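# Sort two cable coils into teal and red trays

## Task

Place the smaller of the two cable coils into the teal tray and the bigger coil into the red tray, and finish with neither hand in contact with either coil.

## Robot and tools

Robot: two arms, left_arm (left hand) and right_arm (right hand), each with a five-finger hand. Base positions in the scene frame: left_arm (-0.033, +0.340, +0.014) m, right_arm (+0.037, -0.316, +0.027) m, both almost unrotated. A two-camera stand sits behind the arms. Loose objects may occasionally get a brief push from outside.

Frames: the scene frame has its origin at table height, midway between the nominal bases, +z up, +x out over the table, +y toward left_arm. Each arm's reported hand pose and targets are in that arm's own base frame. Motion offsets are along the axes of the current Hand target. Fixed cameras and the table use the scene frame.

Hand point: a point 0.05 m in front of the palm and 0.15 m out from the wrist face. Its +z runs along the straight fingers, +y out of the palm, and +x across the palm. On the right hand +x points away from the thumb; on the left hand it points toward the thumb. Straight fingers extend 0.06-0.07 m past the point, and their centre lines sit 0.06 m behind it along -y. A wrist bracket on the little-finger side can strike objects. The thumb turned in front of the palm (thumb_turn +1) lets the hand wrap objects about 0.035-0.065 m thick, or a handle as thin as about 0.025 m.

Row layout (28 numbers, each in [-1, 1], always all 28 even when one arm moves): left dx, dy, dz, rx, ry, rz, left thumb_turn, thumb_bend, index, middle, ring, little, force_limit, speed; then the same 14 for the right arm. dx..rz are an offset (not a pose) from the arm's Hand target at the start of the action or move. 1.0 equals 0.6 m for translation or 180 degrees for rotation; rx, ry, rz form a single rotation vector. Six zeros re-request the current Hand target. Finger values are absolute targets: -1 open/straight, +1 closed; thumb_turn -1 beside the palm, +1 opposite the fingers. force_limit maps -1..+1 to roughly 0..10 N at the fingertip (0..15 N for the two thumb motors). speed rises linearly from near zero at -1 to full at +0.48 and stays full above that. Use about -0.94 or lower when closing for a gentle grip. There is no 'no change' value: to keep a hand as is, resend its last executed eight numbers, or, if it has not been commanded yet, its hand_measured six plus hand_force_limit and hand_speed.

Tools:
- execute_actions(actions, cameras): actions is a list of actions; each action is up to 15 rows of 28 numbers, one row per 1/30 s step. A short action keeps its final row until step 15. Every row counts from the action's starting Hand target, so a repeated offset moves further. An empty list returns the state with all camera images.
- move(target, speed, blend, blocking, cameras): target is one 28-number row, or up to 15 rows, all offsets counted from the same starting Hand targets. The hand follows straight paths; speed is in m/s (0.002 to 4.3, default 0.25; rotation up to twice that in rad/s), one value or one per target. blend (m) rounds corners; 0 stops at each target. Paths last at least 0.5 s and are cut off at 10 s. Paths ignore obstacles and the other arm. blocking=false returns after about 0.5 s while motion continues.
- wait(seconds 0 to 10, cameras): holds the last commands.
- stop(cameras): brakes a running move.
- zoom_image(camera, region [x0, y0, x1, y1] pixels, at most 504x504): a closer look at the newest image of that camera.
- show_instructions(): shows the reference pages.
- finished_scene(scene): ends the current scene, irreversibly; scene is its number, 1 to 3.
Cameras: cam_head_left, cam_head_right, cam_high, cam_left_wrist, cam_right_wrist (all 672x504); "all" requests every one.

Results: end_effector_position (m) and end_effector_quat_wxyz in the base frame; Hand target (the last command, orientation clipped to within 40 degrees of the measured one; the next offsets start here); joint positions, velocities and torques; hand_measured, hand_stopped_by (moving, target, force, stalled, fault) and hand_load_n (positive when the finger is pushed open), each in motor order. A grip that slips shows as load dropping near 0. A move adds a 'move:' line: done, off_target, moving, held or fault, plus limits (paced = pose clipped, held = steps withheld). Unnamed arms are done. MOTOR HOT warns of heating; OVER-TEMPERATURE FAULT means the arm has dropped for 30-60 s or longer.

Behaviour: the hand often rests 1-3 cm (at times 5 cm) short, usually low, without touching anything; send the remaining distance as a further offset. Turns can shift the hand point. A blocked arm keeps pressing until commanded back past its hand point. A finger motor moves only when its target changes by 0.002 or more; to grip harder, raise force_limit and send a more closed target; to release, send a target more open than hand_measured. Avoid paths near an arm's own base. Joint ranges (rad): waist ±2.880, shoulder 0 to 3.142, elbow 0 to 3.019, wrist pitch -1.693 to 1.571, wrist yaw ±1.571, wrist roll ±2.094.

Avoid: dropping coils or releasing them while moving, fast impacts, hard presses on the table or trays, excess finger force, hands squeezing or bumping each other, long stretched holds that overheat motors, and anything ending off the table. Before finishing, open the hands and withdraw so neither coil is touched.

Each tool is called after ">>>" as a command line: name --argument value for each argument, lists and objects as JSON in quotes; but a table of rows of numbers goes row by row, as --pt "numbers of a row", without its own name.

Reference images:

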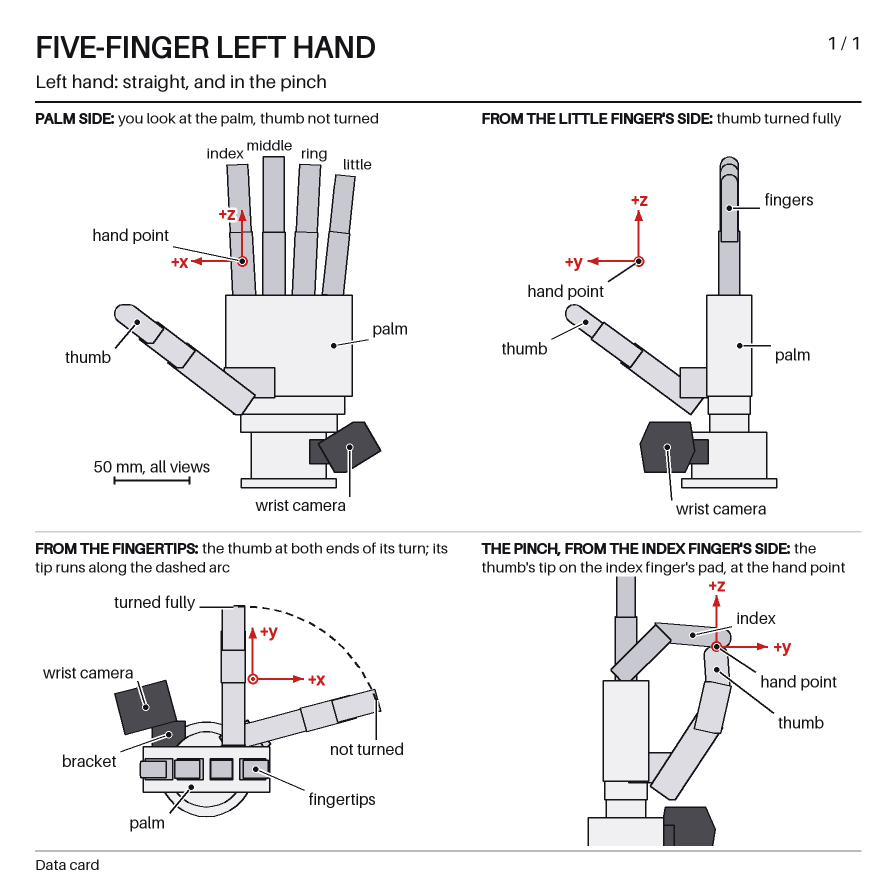

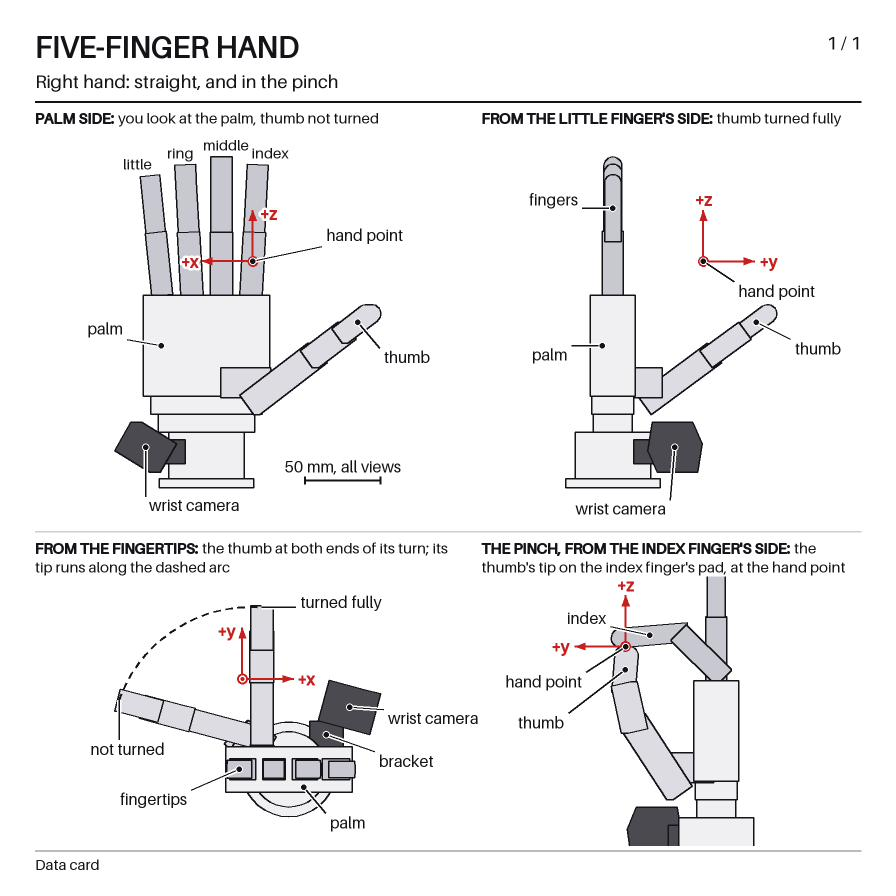

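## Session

>>> execute_actions --actions '[]'

>>> zoom_image --camera "cam_head_left" --region '[310, 200, 410, 310]'

>>> zoom_image --camera "cam_high" --region '[310, 200, 460, 320]'

>>> zoom_image --camera "cam_head_right" --region '[320, 200, 420, 310]'

Scene clock: 0.00 s.
left_arm: end_effector_position=(+0.2364, -0.5702, +0.1392) hand_measured=(-1.000, -1.000, -1.000, -1.000, -1.000, -1.000) hand_load_n=(+0.0, -0.5, +0.0, +0.0, +0.0, +0.0) hand_stopped_by=(target, target, target, target, target, target) hand_force_limit=0.00 hand_speed=-0.80 end_effector_quat_wxyz=(+0.210, -0.565, +0.764, -0.228) | right_arm: end_effector_position=(+0.4310, -0.1537, +0.1145) hand_measured=(-1.000, -1.000, -1.000, -1.000, -1.000, -1.000) hand_load_n=(+0.0, +0.0, +0.0, +0.0, +0.0, +0.0) hand_stopped_by=(target, target, target, target, target, target) hand_force_limit=0.00 hand_speed=-0.80 end_effector_quat_wxyz=(+0.609, -0.299, +0.727, -0.107)
Joint positions: left_arm=[-1.247 1.778 1.556 -1.005 -0.539 -0.854] | right_arm=[-0.779 1.556 0.59 0.548 -0.954 0.661]
Joint velocities: within noise
Joint torques (N m): no reading
Heat: left arm: hottest elbow 29 °C; right arm: hottest shoulder 30 °C.
Hand target: left_arm +0.2397, -0.5796, +0.1563; +0.204, -0.568, +0.759, -0.245 | right_arm +0.4366, -0.1592, +0.1226; +0.613, -0.303, +0.720, -0.116

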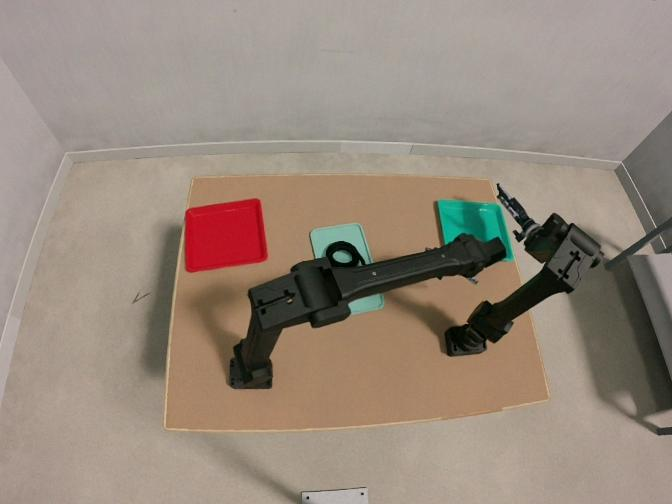

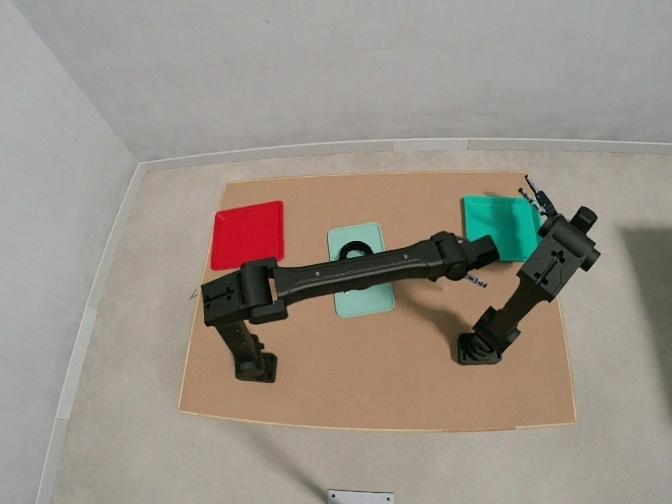

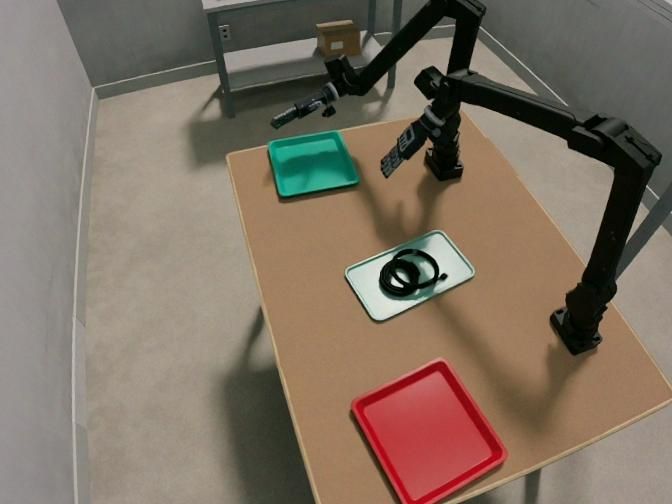

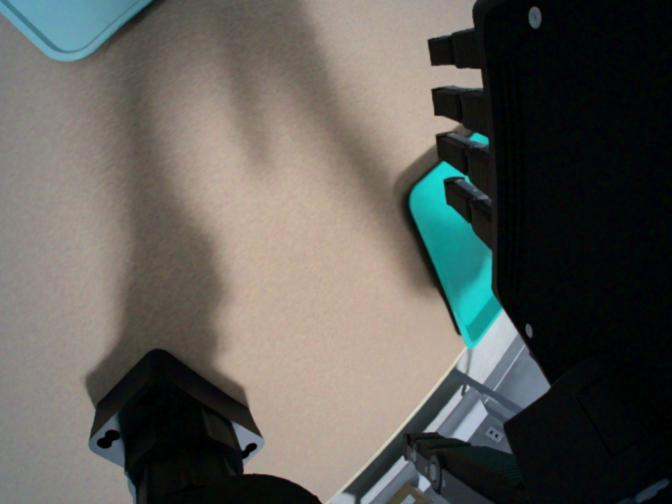

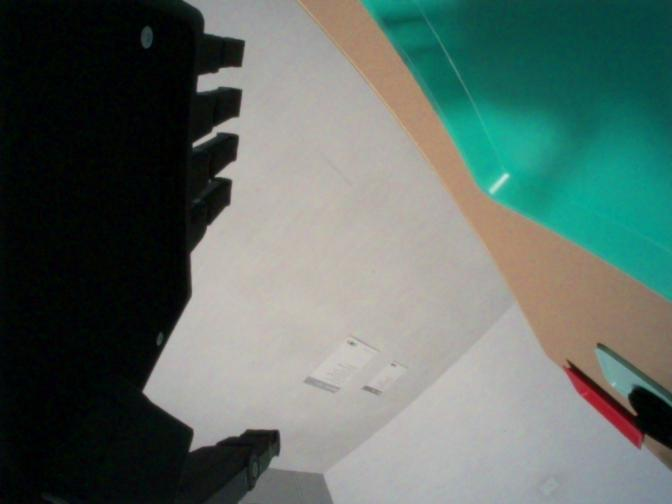

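Scaled by 4.582 from the camera's 672x504 image, which has a finer 960x720 frame.

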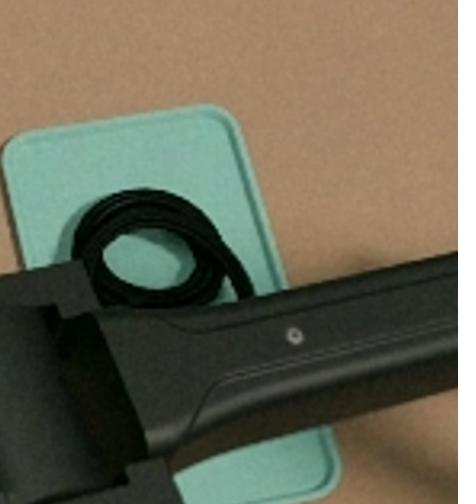

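Scaled by 3.360 from the camera's 672x504 image, which has a finer 960x720 frame.

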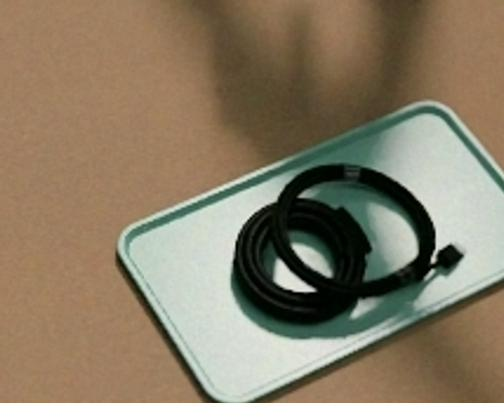

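Scaled by 4.582 from the camera's 672x504 image, which has a finer 960x720 frame.

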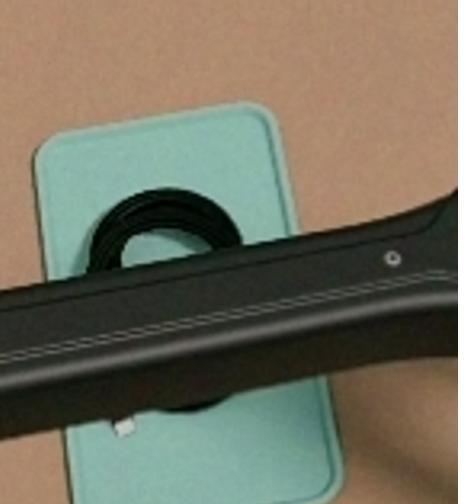

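>>> move --target '[-0.3827,-0.0773,0.0867,0.1258,0.1582,0.1268,1,-0.45,-0.2,-0.2,-1,-1,-0.4,0,0,0,0,0,0,0,-1,-1,-1,-1,-1,-1,0,-0.8]' --cameras '["all"]' --speed 0.25

>>> zoom_image --camera "cam_head_left" --region '[300, 200, 400, 310]'

>>> zoom_image --camera "cam_high" --region '[330, 220, 480, 340]'

>>> zoom_image --camera "cam_head_right" --region '[310, 200, 410, 310]'

Scene clock: 4.03 s.
left_arm: end_effector_position=(+0.3681, -0.3757, +0.1409) hand_measured=(+1.000, -0.450, -0.200, -0.200, -1.000, -1.000) hand_load_n=(+0.0, +0.0, +0.0, +0.0, +0.0, +0.0) hand_stopped_by=(target, target, target, target, target, target) hand_force_limit=-0.40 hand_speed=0.00 end_effector_quat_wxyz=(+0.153, -0.294, +0.823, -0.460) | right_arm: end_effector_position=(+0.4310, -0.1537, +0.1145) hand_measured=(-1.000, -1.000, -1.000, -1.000, -1.000, -1.000) hand_load_n=(+0.0, +0.0, +0.0, +0.0, +0.0, +0.0) hand_stopped_by=(target, target, target, target, target, target) hand_force_limit=0.00 hand_speed=-0.80 end_effector_quat_wxyz=(+0.609, -0.299, +0.727, -0.107)
Joint positions: left_arm=[-0.678 1.339 0.846 -0.077 0.193 0.1] | right_arm=[-0.779 1.556 0.59 0.548 -0.954 0.661]
Joint torques (N m): left_arm=[1.14 -13.1 8.5 2.56 0.11 0.17] | right_arm=[-0.44 -11.11 6.39 1.85 -0.3 0.04]
Heat: left arm: hottest elbow 30 °C; right arm: hottest shoulder 30 °C.
Hand target: left_arm +0.3681, -0.3769, +0.1503; +0.163, -0.282, +0.819, -0.472 | right_arm +0.4366, -0.1592, +0.1226; +0.613, -0.303, +0.720, -0.116
Off the commanded pose: left_arm 0.009 m, 2 deg | right_arm 0.011 m, 2 deg.
move: off_target (right_arm)

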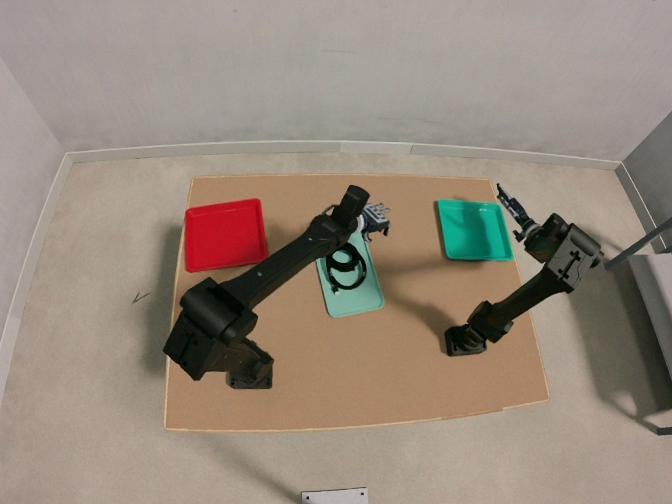

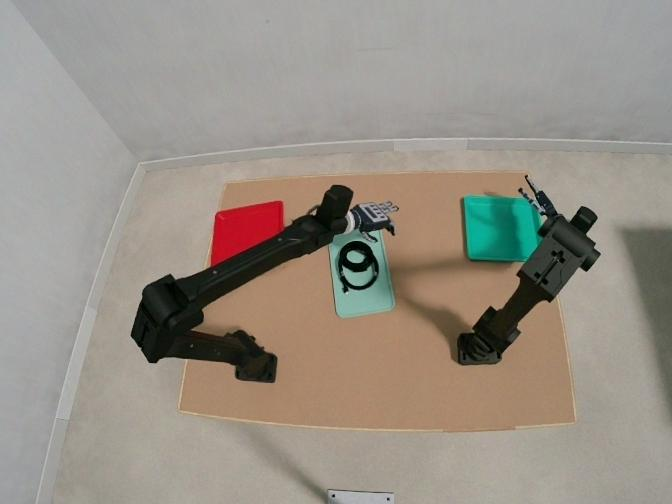

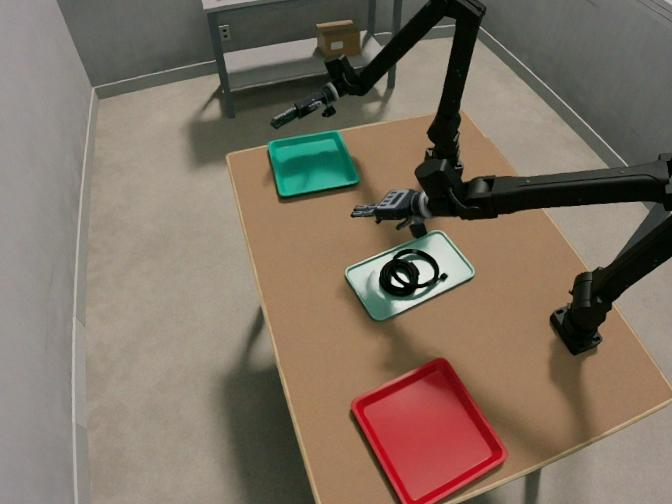

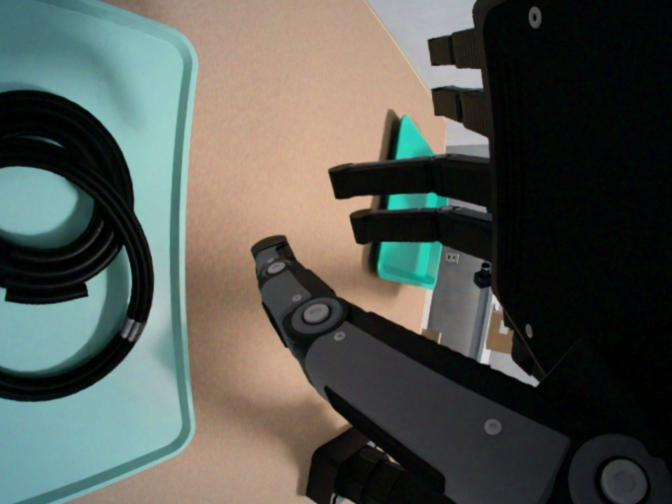

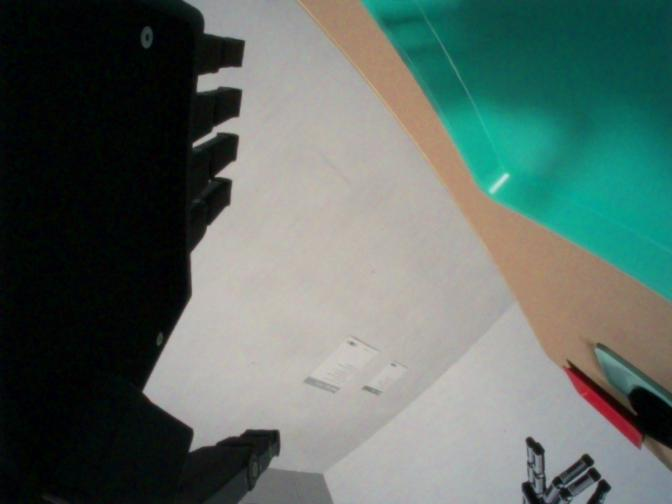

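Scaled by 4.582 from the camera's 672x504 image, which has a finer 960x720 frame.

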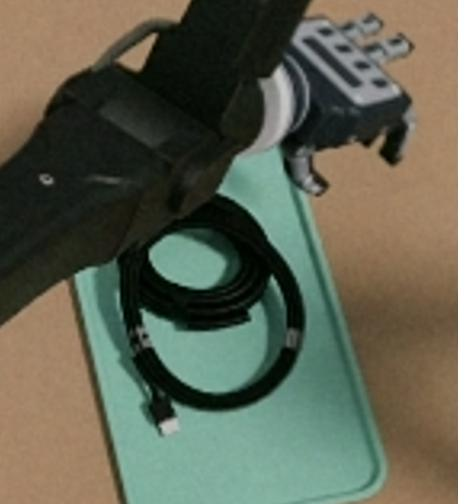

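Scaled by 3.360 from the camera's 672x504 image, which has a finer 960x720 frame.

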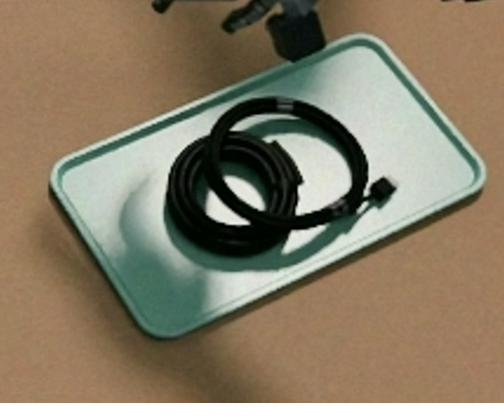

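Scaled by 4.582 from the camera's 672x504 image, which has a finer 960x720 frame.

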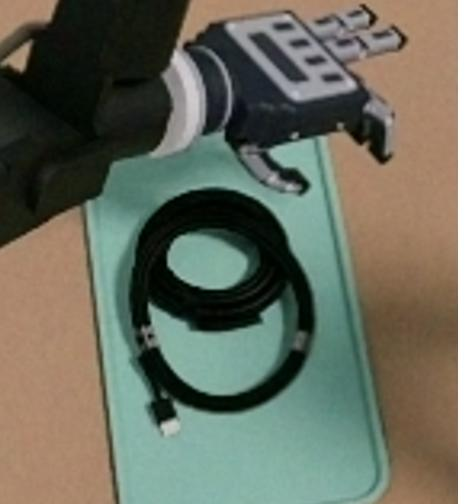

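>>> move --target '[0.0352,0.0818,-0.0415,0,0.1925,0.1111,1,-0.42,0,0,-1,-1,-0.4,0,-0.3508,0.15,-0.1112,-0.1726,-0.1126,-0.3703,1,-0.8,-0.3,-0.3,-1,-1,-0.4,0]' --cameras '["all"]' --speed 0.3

>>> zoom_image --camera "cam_head_left" --region '[310, 210, 400, 300]'

>>> zoom_image --camera "cam_high" --region '[350, 200, 470, 320]'

>>> zoom_image --camera "cam_head_right" --region '[320, 210, 410, 300]'

Scene clock: 9.03 s.
left_arm: end_effector_position=(+0.2996, -0.3447, +0.1023) hand_measured=(+1.000, -0.420, +0.000, +0.000, -1.000, -1.000) hand_load_n=(+0.0, +0.5, +0.0, +0.0, +0.0, +0.0) hand_stopped_by=(target, target, target, target, target, target) hand_force_limit=-0.40 hand_speed=0.00 end_effector_quat_wxyz=(-0.027, +0.004, +0.871, -0.490) | right_arm: end_effector_position=(+0.3504, +0.0228, +0.2382) hand_measured=(+1.000, -0.800, -0.300, -0.300, -1.000, -1.000) hand_load_n=(+0.0, +0.0, +0.0, +0.0, +0.0, +0.0) hand_stopped_by=(target, target, target, target, target, target) hand_force_limit=-0.40 hand_speed=0.00 end_effector_quat_wxyz=(-0.462, +0.798, -0.345, +0.174)
Joint positions: left_arm=[-0.552 1.422 0.86 -0.346 0.854 0.718] | right_arm=[-0.338 0.999 0.903 -0.865 -0.894 -0.793]
Joint torques (N m): left_arm=[2.49 -10.4 13.72 0.66 0.49 0.14] | right_arm=[-0.26 -6.65 11.44 0.69 -0.49 -0.1]
Heat: left arm: hottest elbow 30 °C; right arm: hottest shoulder 30 °C.
Hand target: left_arm +0.3231, -0.3535, +0.1202; -0.008, +0.015, +0.866, -0.499 | right_arm +0.3598, +0.0202, +0.2598; -0.462, +0.800, -0.331, +0.192
Off the commanded pose: left_arm 0.031 m, 3 deg | right_arm 0.024 m, 3 deg.
move: off_target (left_arm, right_arm)

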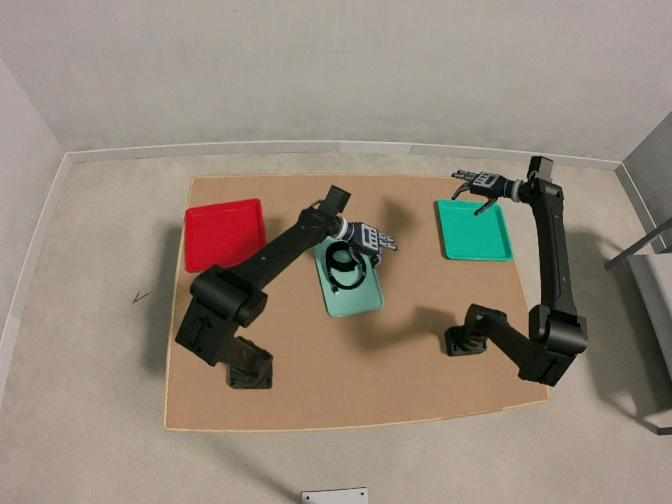

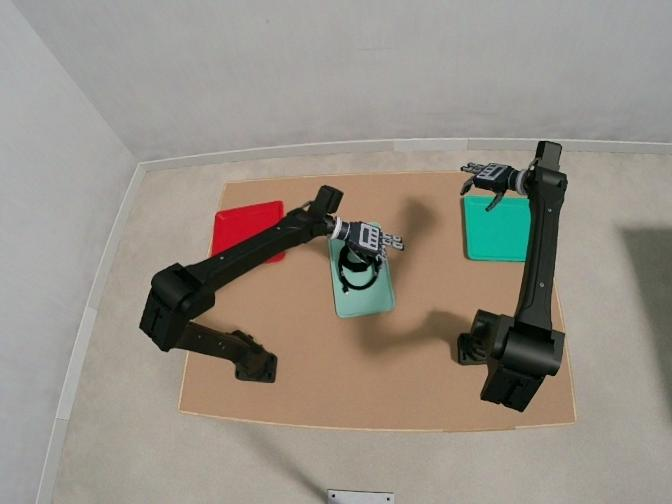

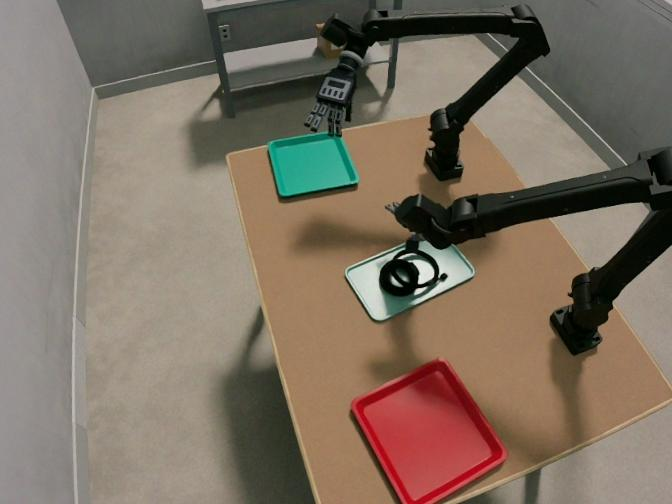

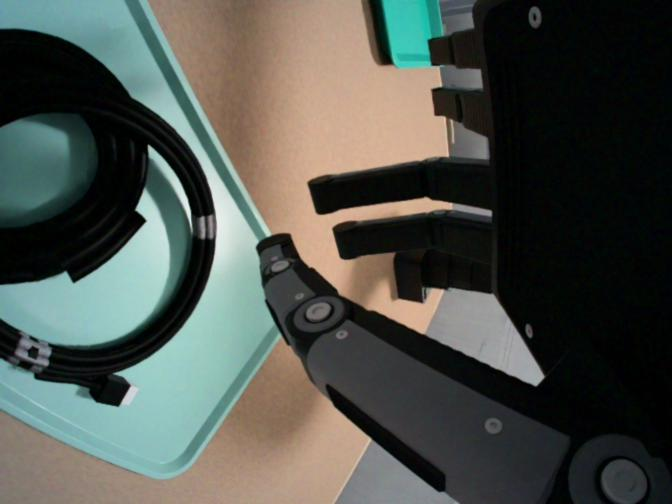

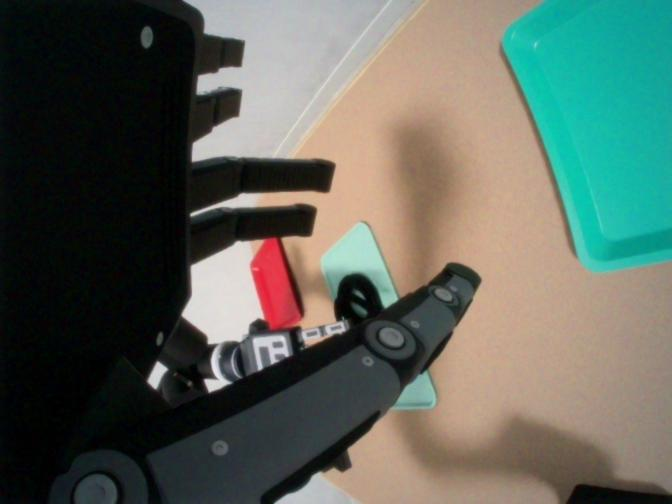

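Scaled by 5.600 from the camera's 672x504 image, which has a finer 960x720 frame.

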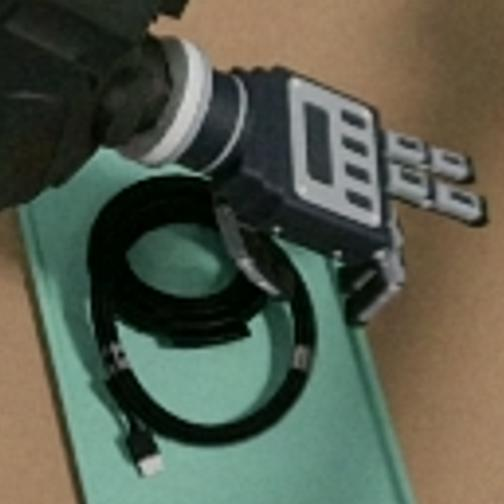

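Scaled by 4.200 from the camera's 672x504 image, which has a finer 960x720 frame.

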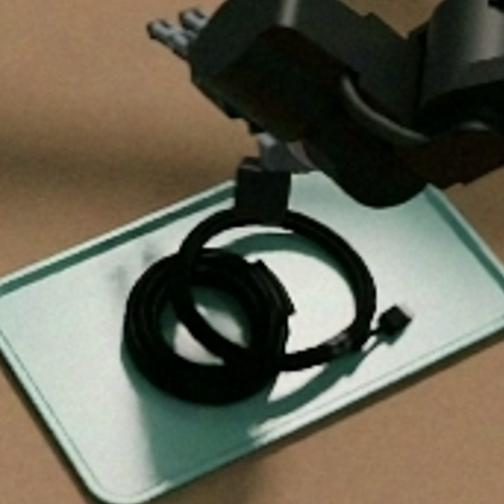

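Scaled by 5.600 from the camera's 672x504 image, which has a finer 960x720 frame.

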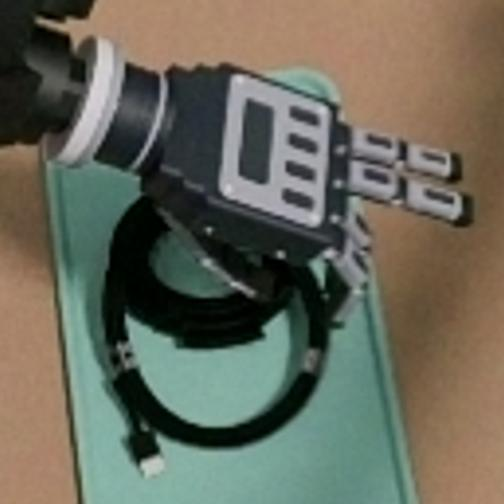

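>>> move --target '[0.0187,0.103,0.0553,0,0,0,1,-0.42,0,0,-1,-1,-0.4,0,0,0,0,0,0,0,1,-0.8,-0.3,-0.3,-1,-1,-0.4,0]' --cameras '["cam_head_left","cam_head_right","cam_high","cam_left_wrist"]' --speed 0.12

>>> zoom_image --camera "cam_head_left" --region '[320, 220, 400, 300]'

>>> zoom_image --camera "cam_high" --region '[360, 220, 460, 320]'

>>> zoom_image --camera "cam_head_right" --region '[330, 220, 410, 300]'

Scene clock: 10.63 s.
left_arm: end_effector_position=(+0.3095, -0.3503, +0.0515) hand_measured=(+1.000, -0.420, +0.000, +0.000, -1.000, -1.000) hand_load_n=(+0.0, +0.0, +0.0, +0.0, +0.0, +0.0) hand_stopped_by=(target, target, target, target, target, target) hand_force_limit=-0.40 hand_speed=0.00 end_effector_quat_wxyz=(-0.015, +0.011, +0.868, -0.497) | right_arm: end_effector_position=(+0.3505, +0.0228, +0.2382) hand_measured=(+1.000, -0.800, -0.300, -0.300, -1.000, -1.000) hand_load_n=(+0.0, +0.0, +0.0, +0.0, +0.0, +0.0) hand_stopped_by=(target, target, target, target, target, target) hand_force_limit=-0.40 hand_speed=0.00 end_effector_quat_wxyz=(-0.462, +0.799, -0.345, +0.174)
Joint positions: left_arm=[-0.552 1.532 0.806 -0.152 0.853 0.718] | right_arm=[-0.338 0.999 0.903 -0.865 -0.894 -0.794]
Joint torques (N m): left_arm=[1.67 -11.52 7.38 1.85 0.34 0.03] | right_arm=[0.03 -6.53 11.43 0.79 -0.52 -0.09]
Heat: left arm: hottest elbow 30 °C; right arm: hottest shoulder 30 °C.
Hand target: left_arm +0.3120, -0.3507, +0.0500; -0.008, +0.015, +0.866, -0.499 | right_arm +0.3598, +0.0202, +0.2598; -0.462, +0.800, -0.331, +0.192
Off the commanded pose: left_arm 0.003 m, 1 deg | right_arm 0.024 m, 3 deg.
move: off_target (right_arm)
Images, in order (width x height): cam_head_left 672x504, cam_head_right 672x504, cam_high 672x504, cam_left_wrist 672x504.

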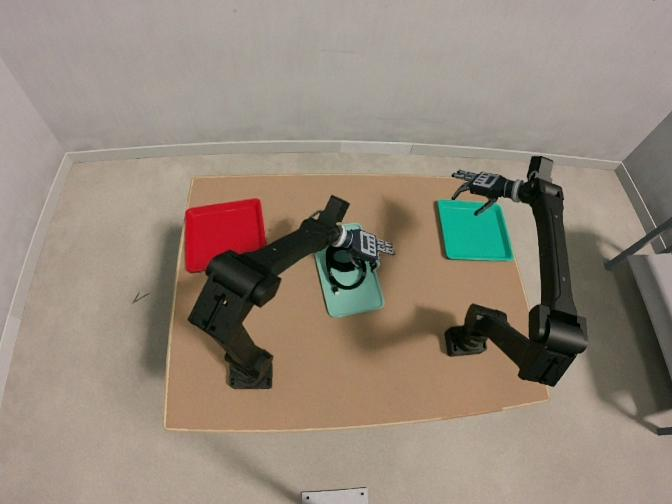

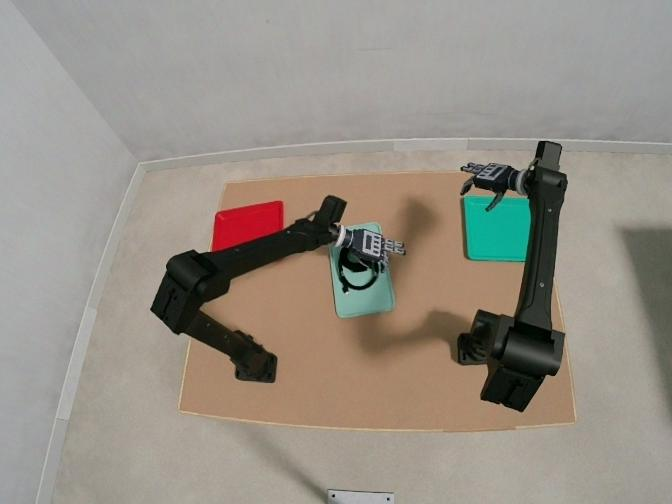

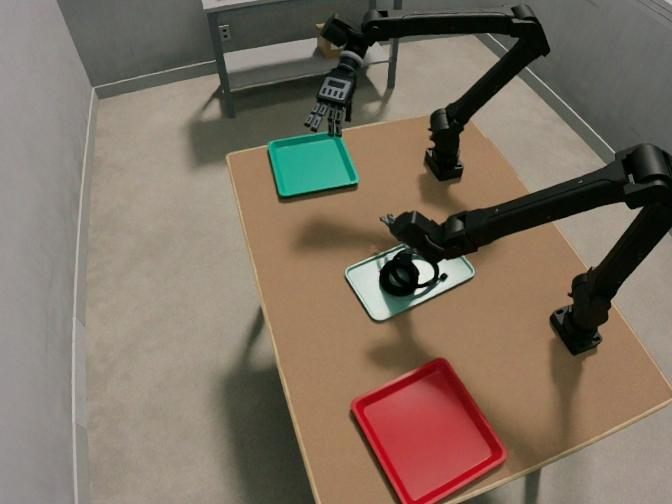

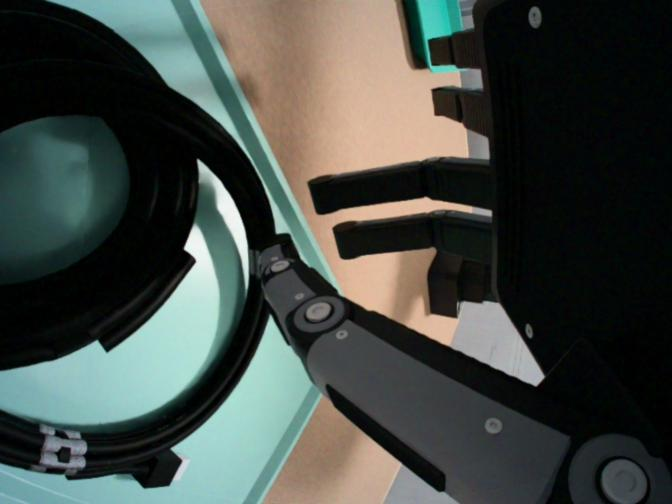

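Scaled by 6.300 from the camera's 672x504 image, which has a finer 960x720 frame.

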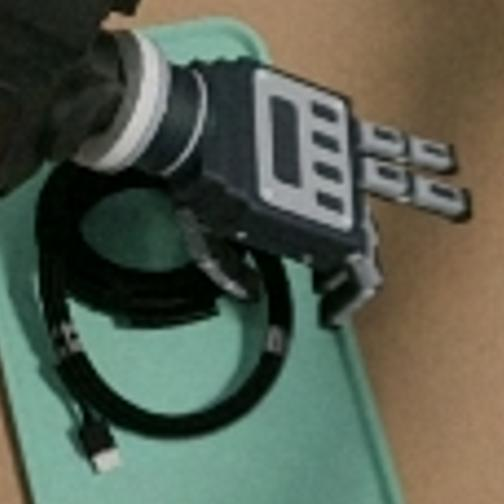

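Scaled by 5.040 from the camera's 672x504 image, which has a finer 960x720 frame.

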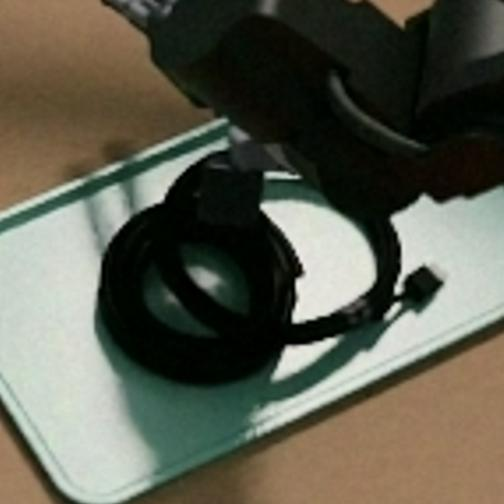

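Scaled by 6.300 from the camera's 672x504 image, which has a finer 960x720 frame.

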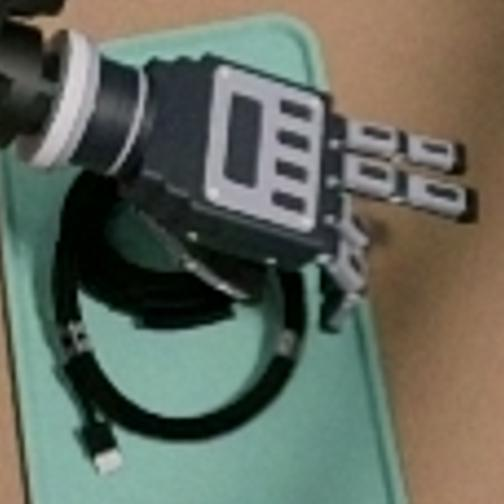

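>>> move --target '[0,0.0426,0.0246,0,0,0,1,-0.4,0.02,0.02,-1,-1,-0.4,0,0,0,0,0,0,0,1,-0.8,-0.3,-0.3,-1,-1,-0.4,0]' --cameras '["cam_head_left","cam_head_right","cam_high","cam_left_wrist"]' --speed 0.08

>>> zoom_image --camera "cam_head_left" --region '[330, 230, 390, 290]'

>>> zoom_image --camera "cam_left_wrist" --region '[180, 120, 420, 380]'

>>> zoom_image --camera "cam_high" --region '[370, 230, 450, 310]'

Scene clock: 12.07 s.
left_arm: end_effector_position=(+0.3105, -0.3509, +0.0234) hand_measured=(+1.000, -0.400, +0.020, +0.020, -1.000, -1.000) hand_load_n=(+0.5, +0.0, +0.0, +0.0, +0.0, +0.0) hand_stopped_by=(target, target, target, target, target, target) hand_force_limit=-0.40 hand_speed=0.00 end_effector_quat_wxyz=(-0.014, +0.012, +0.867, -0.498) | right_arm: end_effector_position=(+0.3505, +0.0228, +0.2382) hand_measured=(+1.000, -0.800, -0.300, -0.300, -1.000, -1.000) hand_load_n=(+0.0, +0.0, +0.0, +0.0, +0.0, +0.0) hand_stopped_by=(target, target, target, target, target, target) hand_force_limit=-0.40 hand_speed=0.00 end_effector_quat_wxyz=(-0.462, +0.799, -0.345, +0.174)
Joint positions: left_arm=[-0.552 1.595 0.781 -0.059 0.853 0.718] | right_arm=[-0.338 0.999 0.903 -0.865 -0.894 -0.794]
Joint torques (N m): left_arm=[1.49 -12.04 6.54 2.07 0.38 0.05] | right_arm=[-0.21 -6.48 11.36 0.7 -0.5 -0.1]
Heat: left arm: hottest elbow 30 °C; right arm: hottest shoulder 30 °C.
Hand target: left_arm +0.3120, -0.3507, +0.0204; -0.008, +0.015, +0.866, -0.499 | right_arm +0.3598, +0.0202, +0.2598; -0.462, +0.800, -0.331, +0.192
Off the commanded pose: left_arm 0.003 m, 1 deg | right_arm 0.024 m, 3 deg.
move: off_target (right_arm)
Images, in order (width x height): cam_head_left 672x504, cam_head_right 672x504, cam_high 672x504, cam_left_wrist 672x504.

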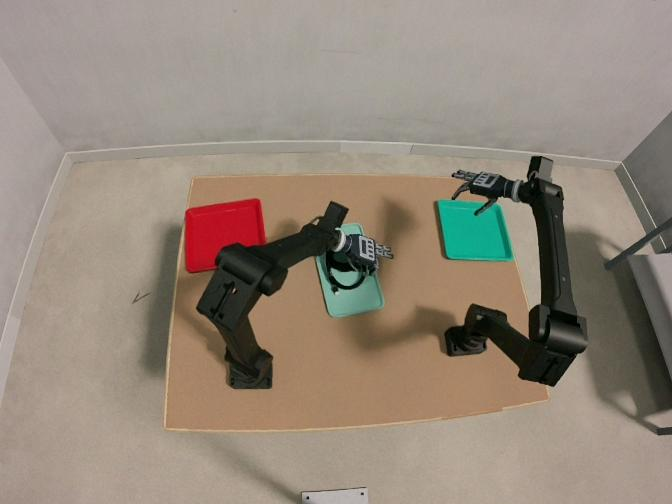

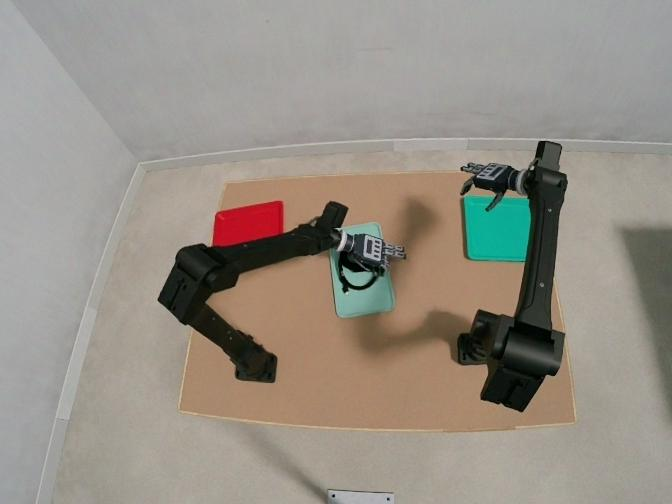

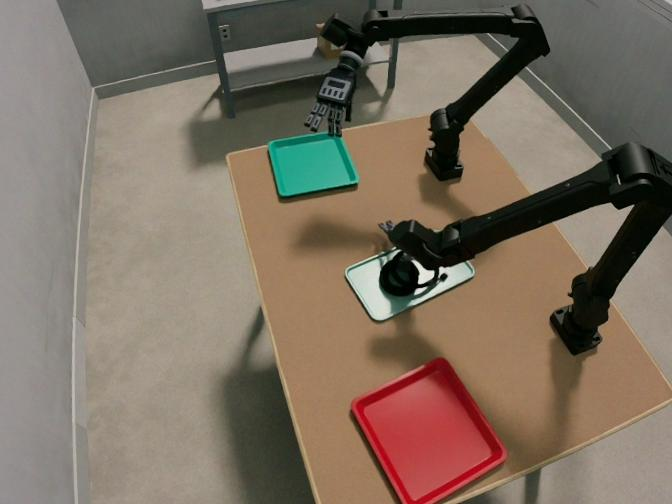

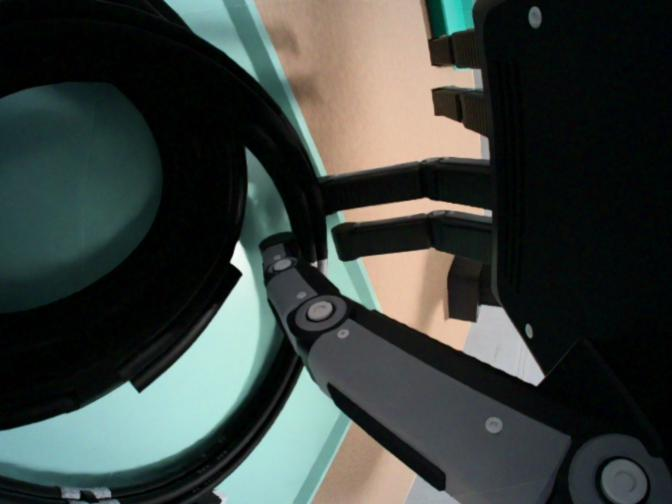

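Scaled by 8.400 from the camera's 672x504 image, which has a finer 960x720 frame.

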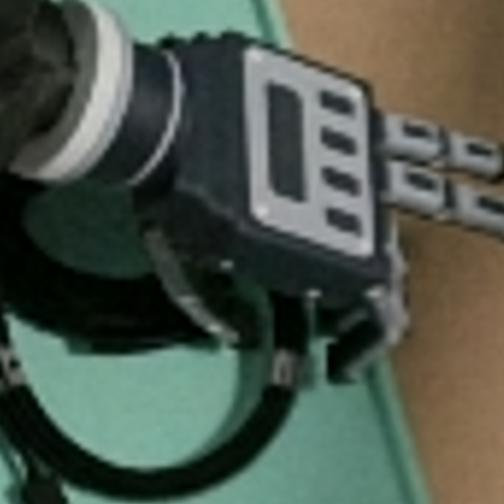

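Scaled by 1.938 from the camera's 672x504 image, which has a finer 960x720 frame.

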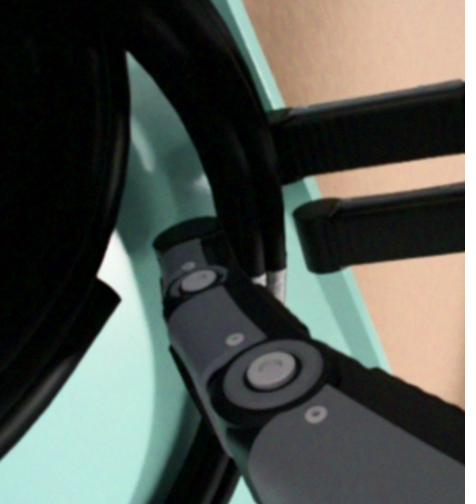

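Scaled by 6.300 from the camera's 672x504 image, which has a finer 960x720 frame.

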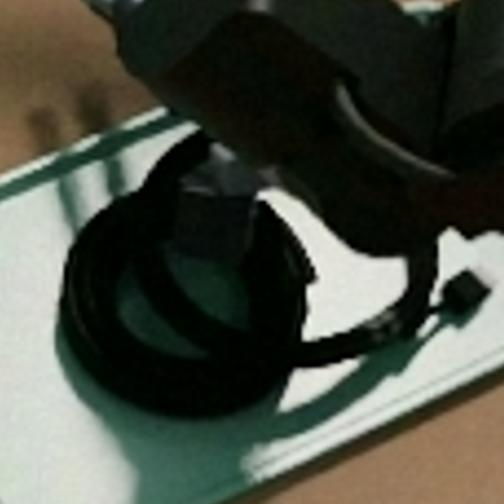

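>>> execute_actions --actions '[[[0,0,0,0,0,0,1,0.1,0.45,0.45,-1,-1,-0.2,-0.9,0,0,0,0,0,0,1,-0.8,-0.3,-0.3,-1,-1,-0.4,0]]]' --cameras '["all"]'

Scene clock: 14.03 s.
left_arm: end_effector_position=(+0.3106, -0.3510, +0.0234) hand_measured=(+1.000, -0.320, +0.204, +0.156, -1.000, -1.000) hand_load_n=(-0.5, +7.5, +4.0, +5.5, +0.0, +0.0) hand_stopped_by=(target, force, force, force, target, target) hand_force_limit=-0.20 hand_speed=-0.90 end_effector_quat_wxyz=(-0.013, +0.012, +0.867, -0.498) | right_arm: end_effector_position=(+0.3505, +0.0228, +0.2382) hand_measured=(+1.000, -0.800, -0.300, -0.300, -1.000, -1.000) hand_load_n=(+0.0, +0.0, +0.0, +0.0, +0.0, +0.0) hand_stopped_by=(target, target, target, target, target, target) hand_force_limit=-0.40 hand_speed=0.00 end_effector_quat_wxyz=(-0.462, +0.799, -0.345, +0.174)
Joint positions: left_arm=[-0.552 1.595 0.781 -0.058 0.853 0.718] | right_arm=[-0.338 0.999 0.903 -0.865 -0.894 -0.794]
Joint torques (N m): left_arm=[1.67 -12.1 6.58 1.76 0.35 0.02] | right_arm=[-0.26 -6.48 11.36 0.7 -0.5 -0.11]
Heat: left arm: hottest elbow 30 °C; right arm: hottest shoulder 30 °C.
Hand target: left_arm +0.3120, -0.3507, +0.0203; -0.008, +0.015, +0.866, -0.499 | right_arm +0.3598, +0.0202, +0.2598; -0.462, +0.800, -0.331, +0.192
Off the commanded pose: left_arm 0.003 m, 1 deg | right_arm 0.024 m, 3 deg.
Step readings (end_effector_position of left_arm | right_arm):
0: (+0.3105, -0.3509, +0.0234) | (+0.3505, +0.0228, +0.2382)
1: (+0.3105, -0.3509, +0.0234) | (+0.3505, +0.0228, +0.2382)
2: (+0.3105, -0.3509, +0.0234) | (+0.3505, +0.0228, +0.2382)
4: (+0.3105, -0.3509, +0.0234) | (+0.3505, +0.0228, +0.2382)
8: (+0.3105, -0.3509, +0.0234) | (+0.3505, +0.0228, +0.2382)
15: (+0.3105, -0.3509, +0.0234) | (+0.3505, +0.0228, +0.2382)

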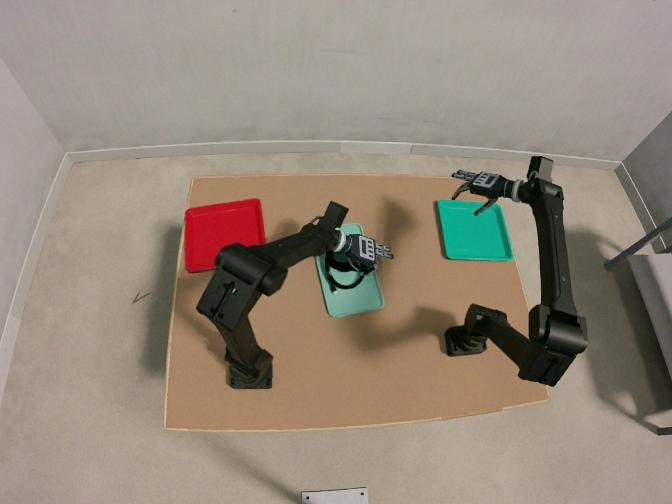

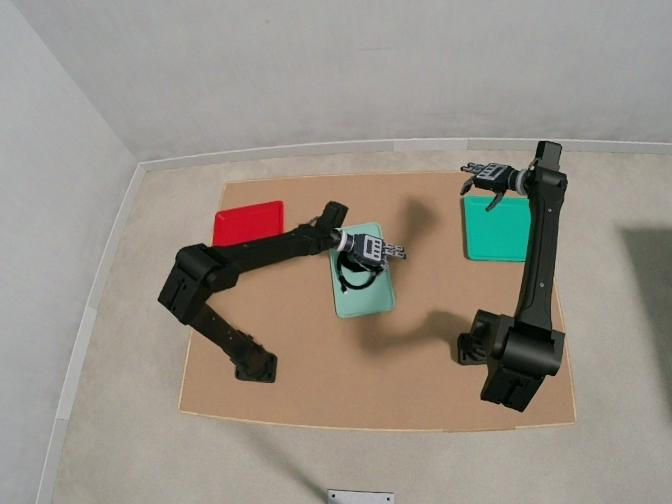

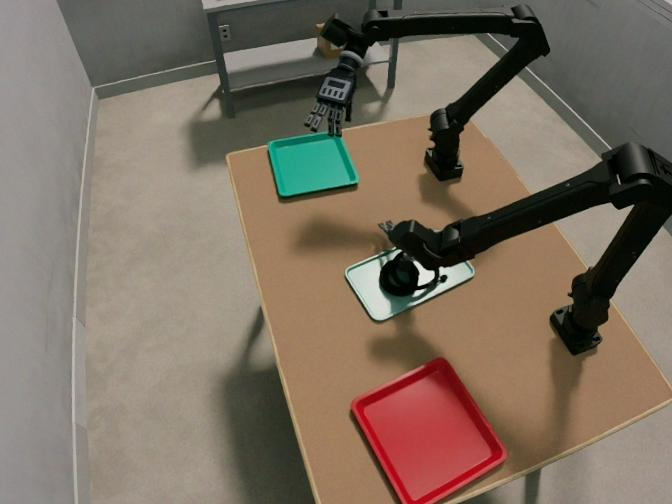

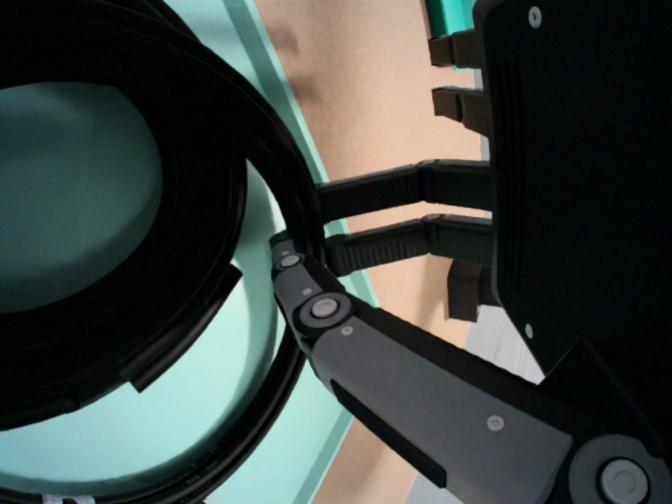

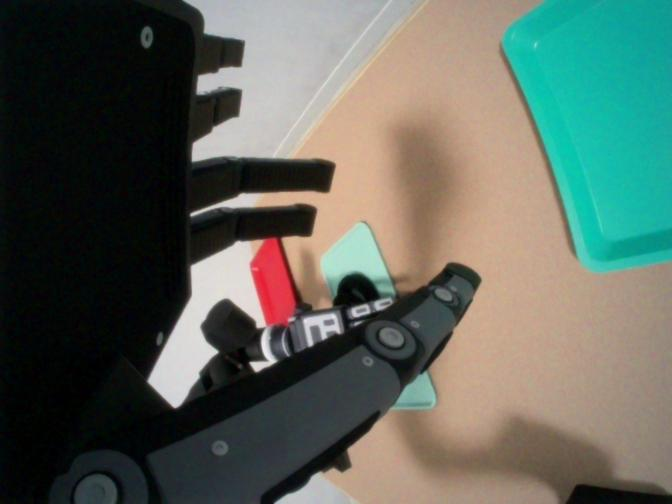

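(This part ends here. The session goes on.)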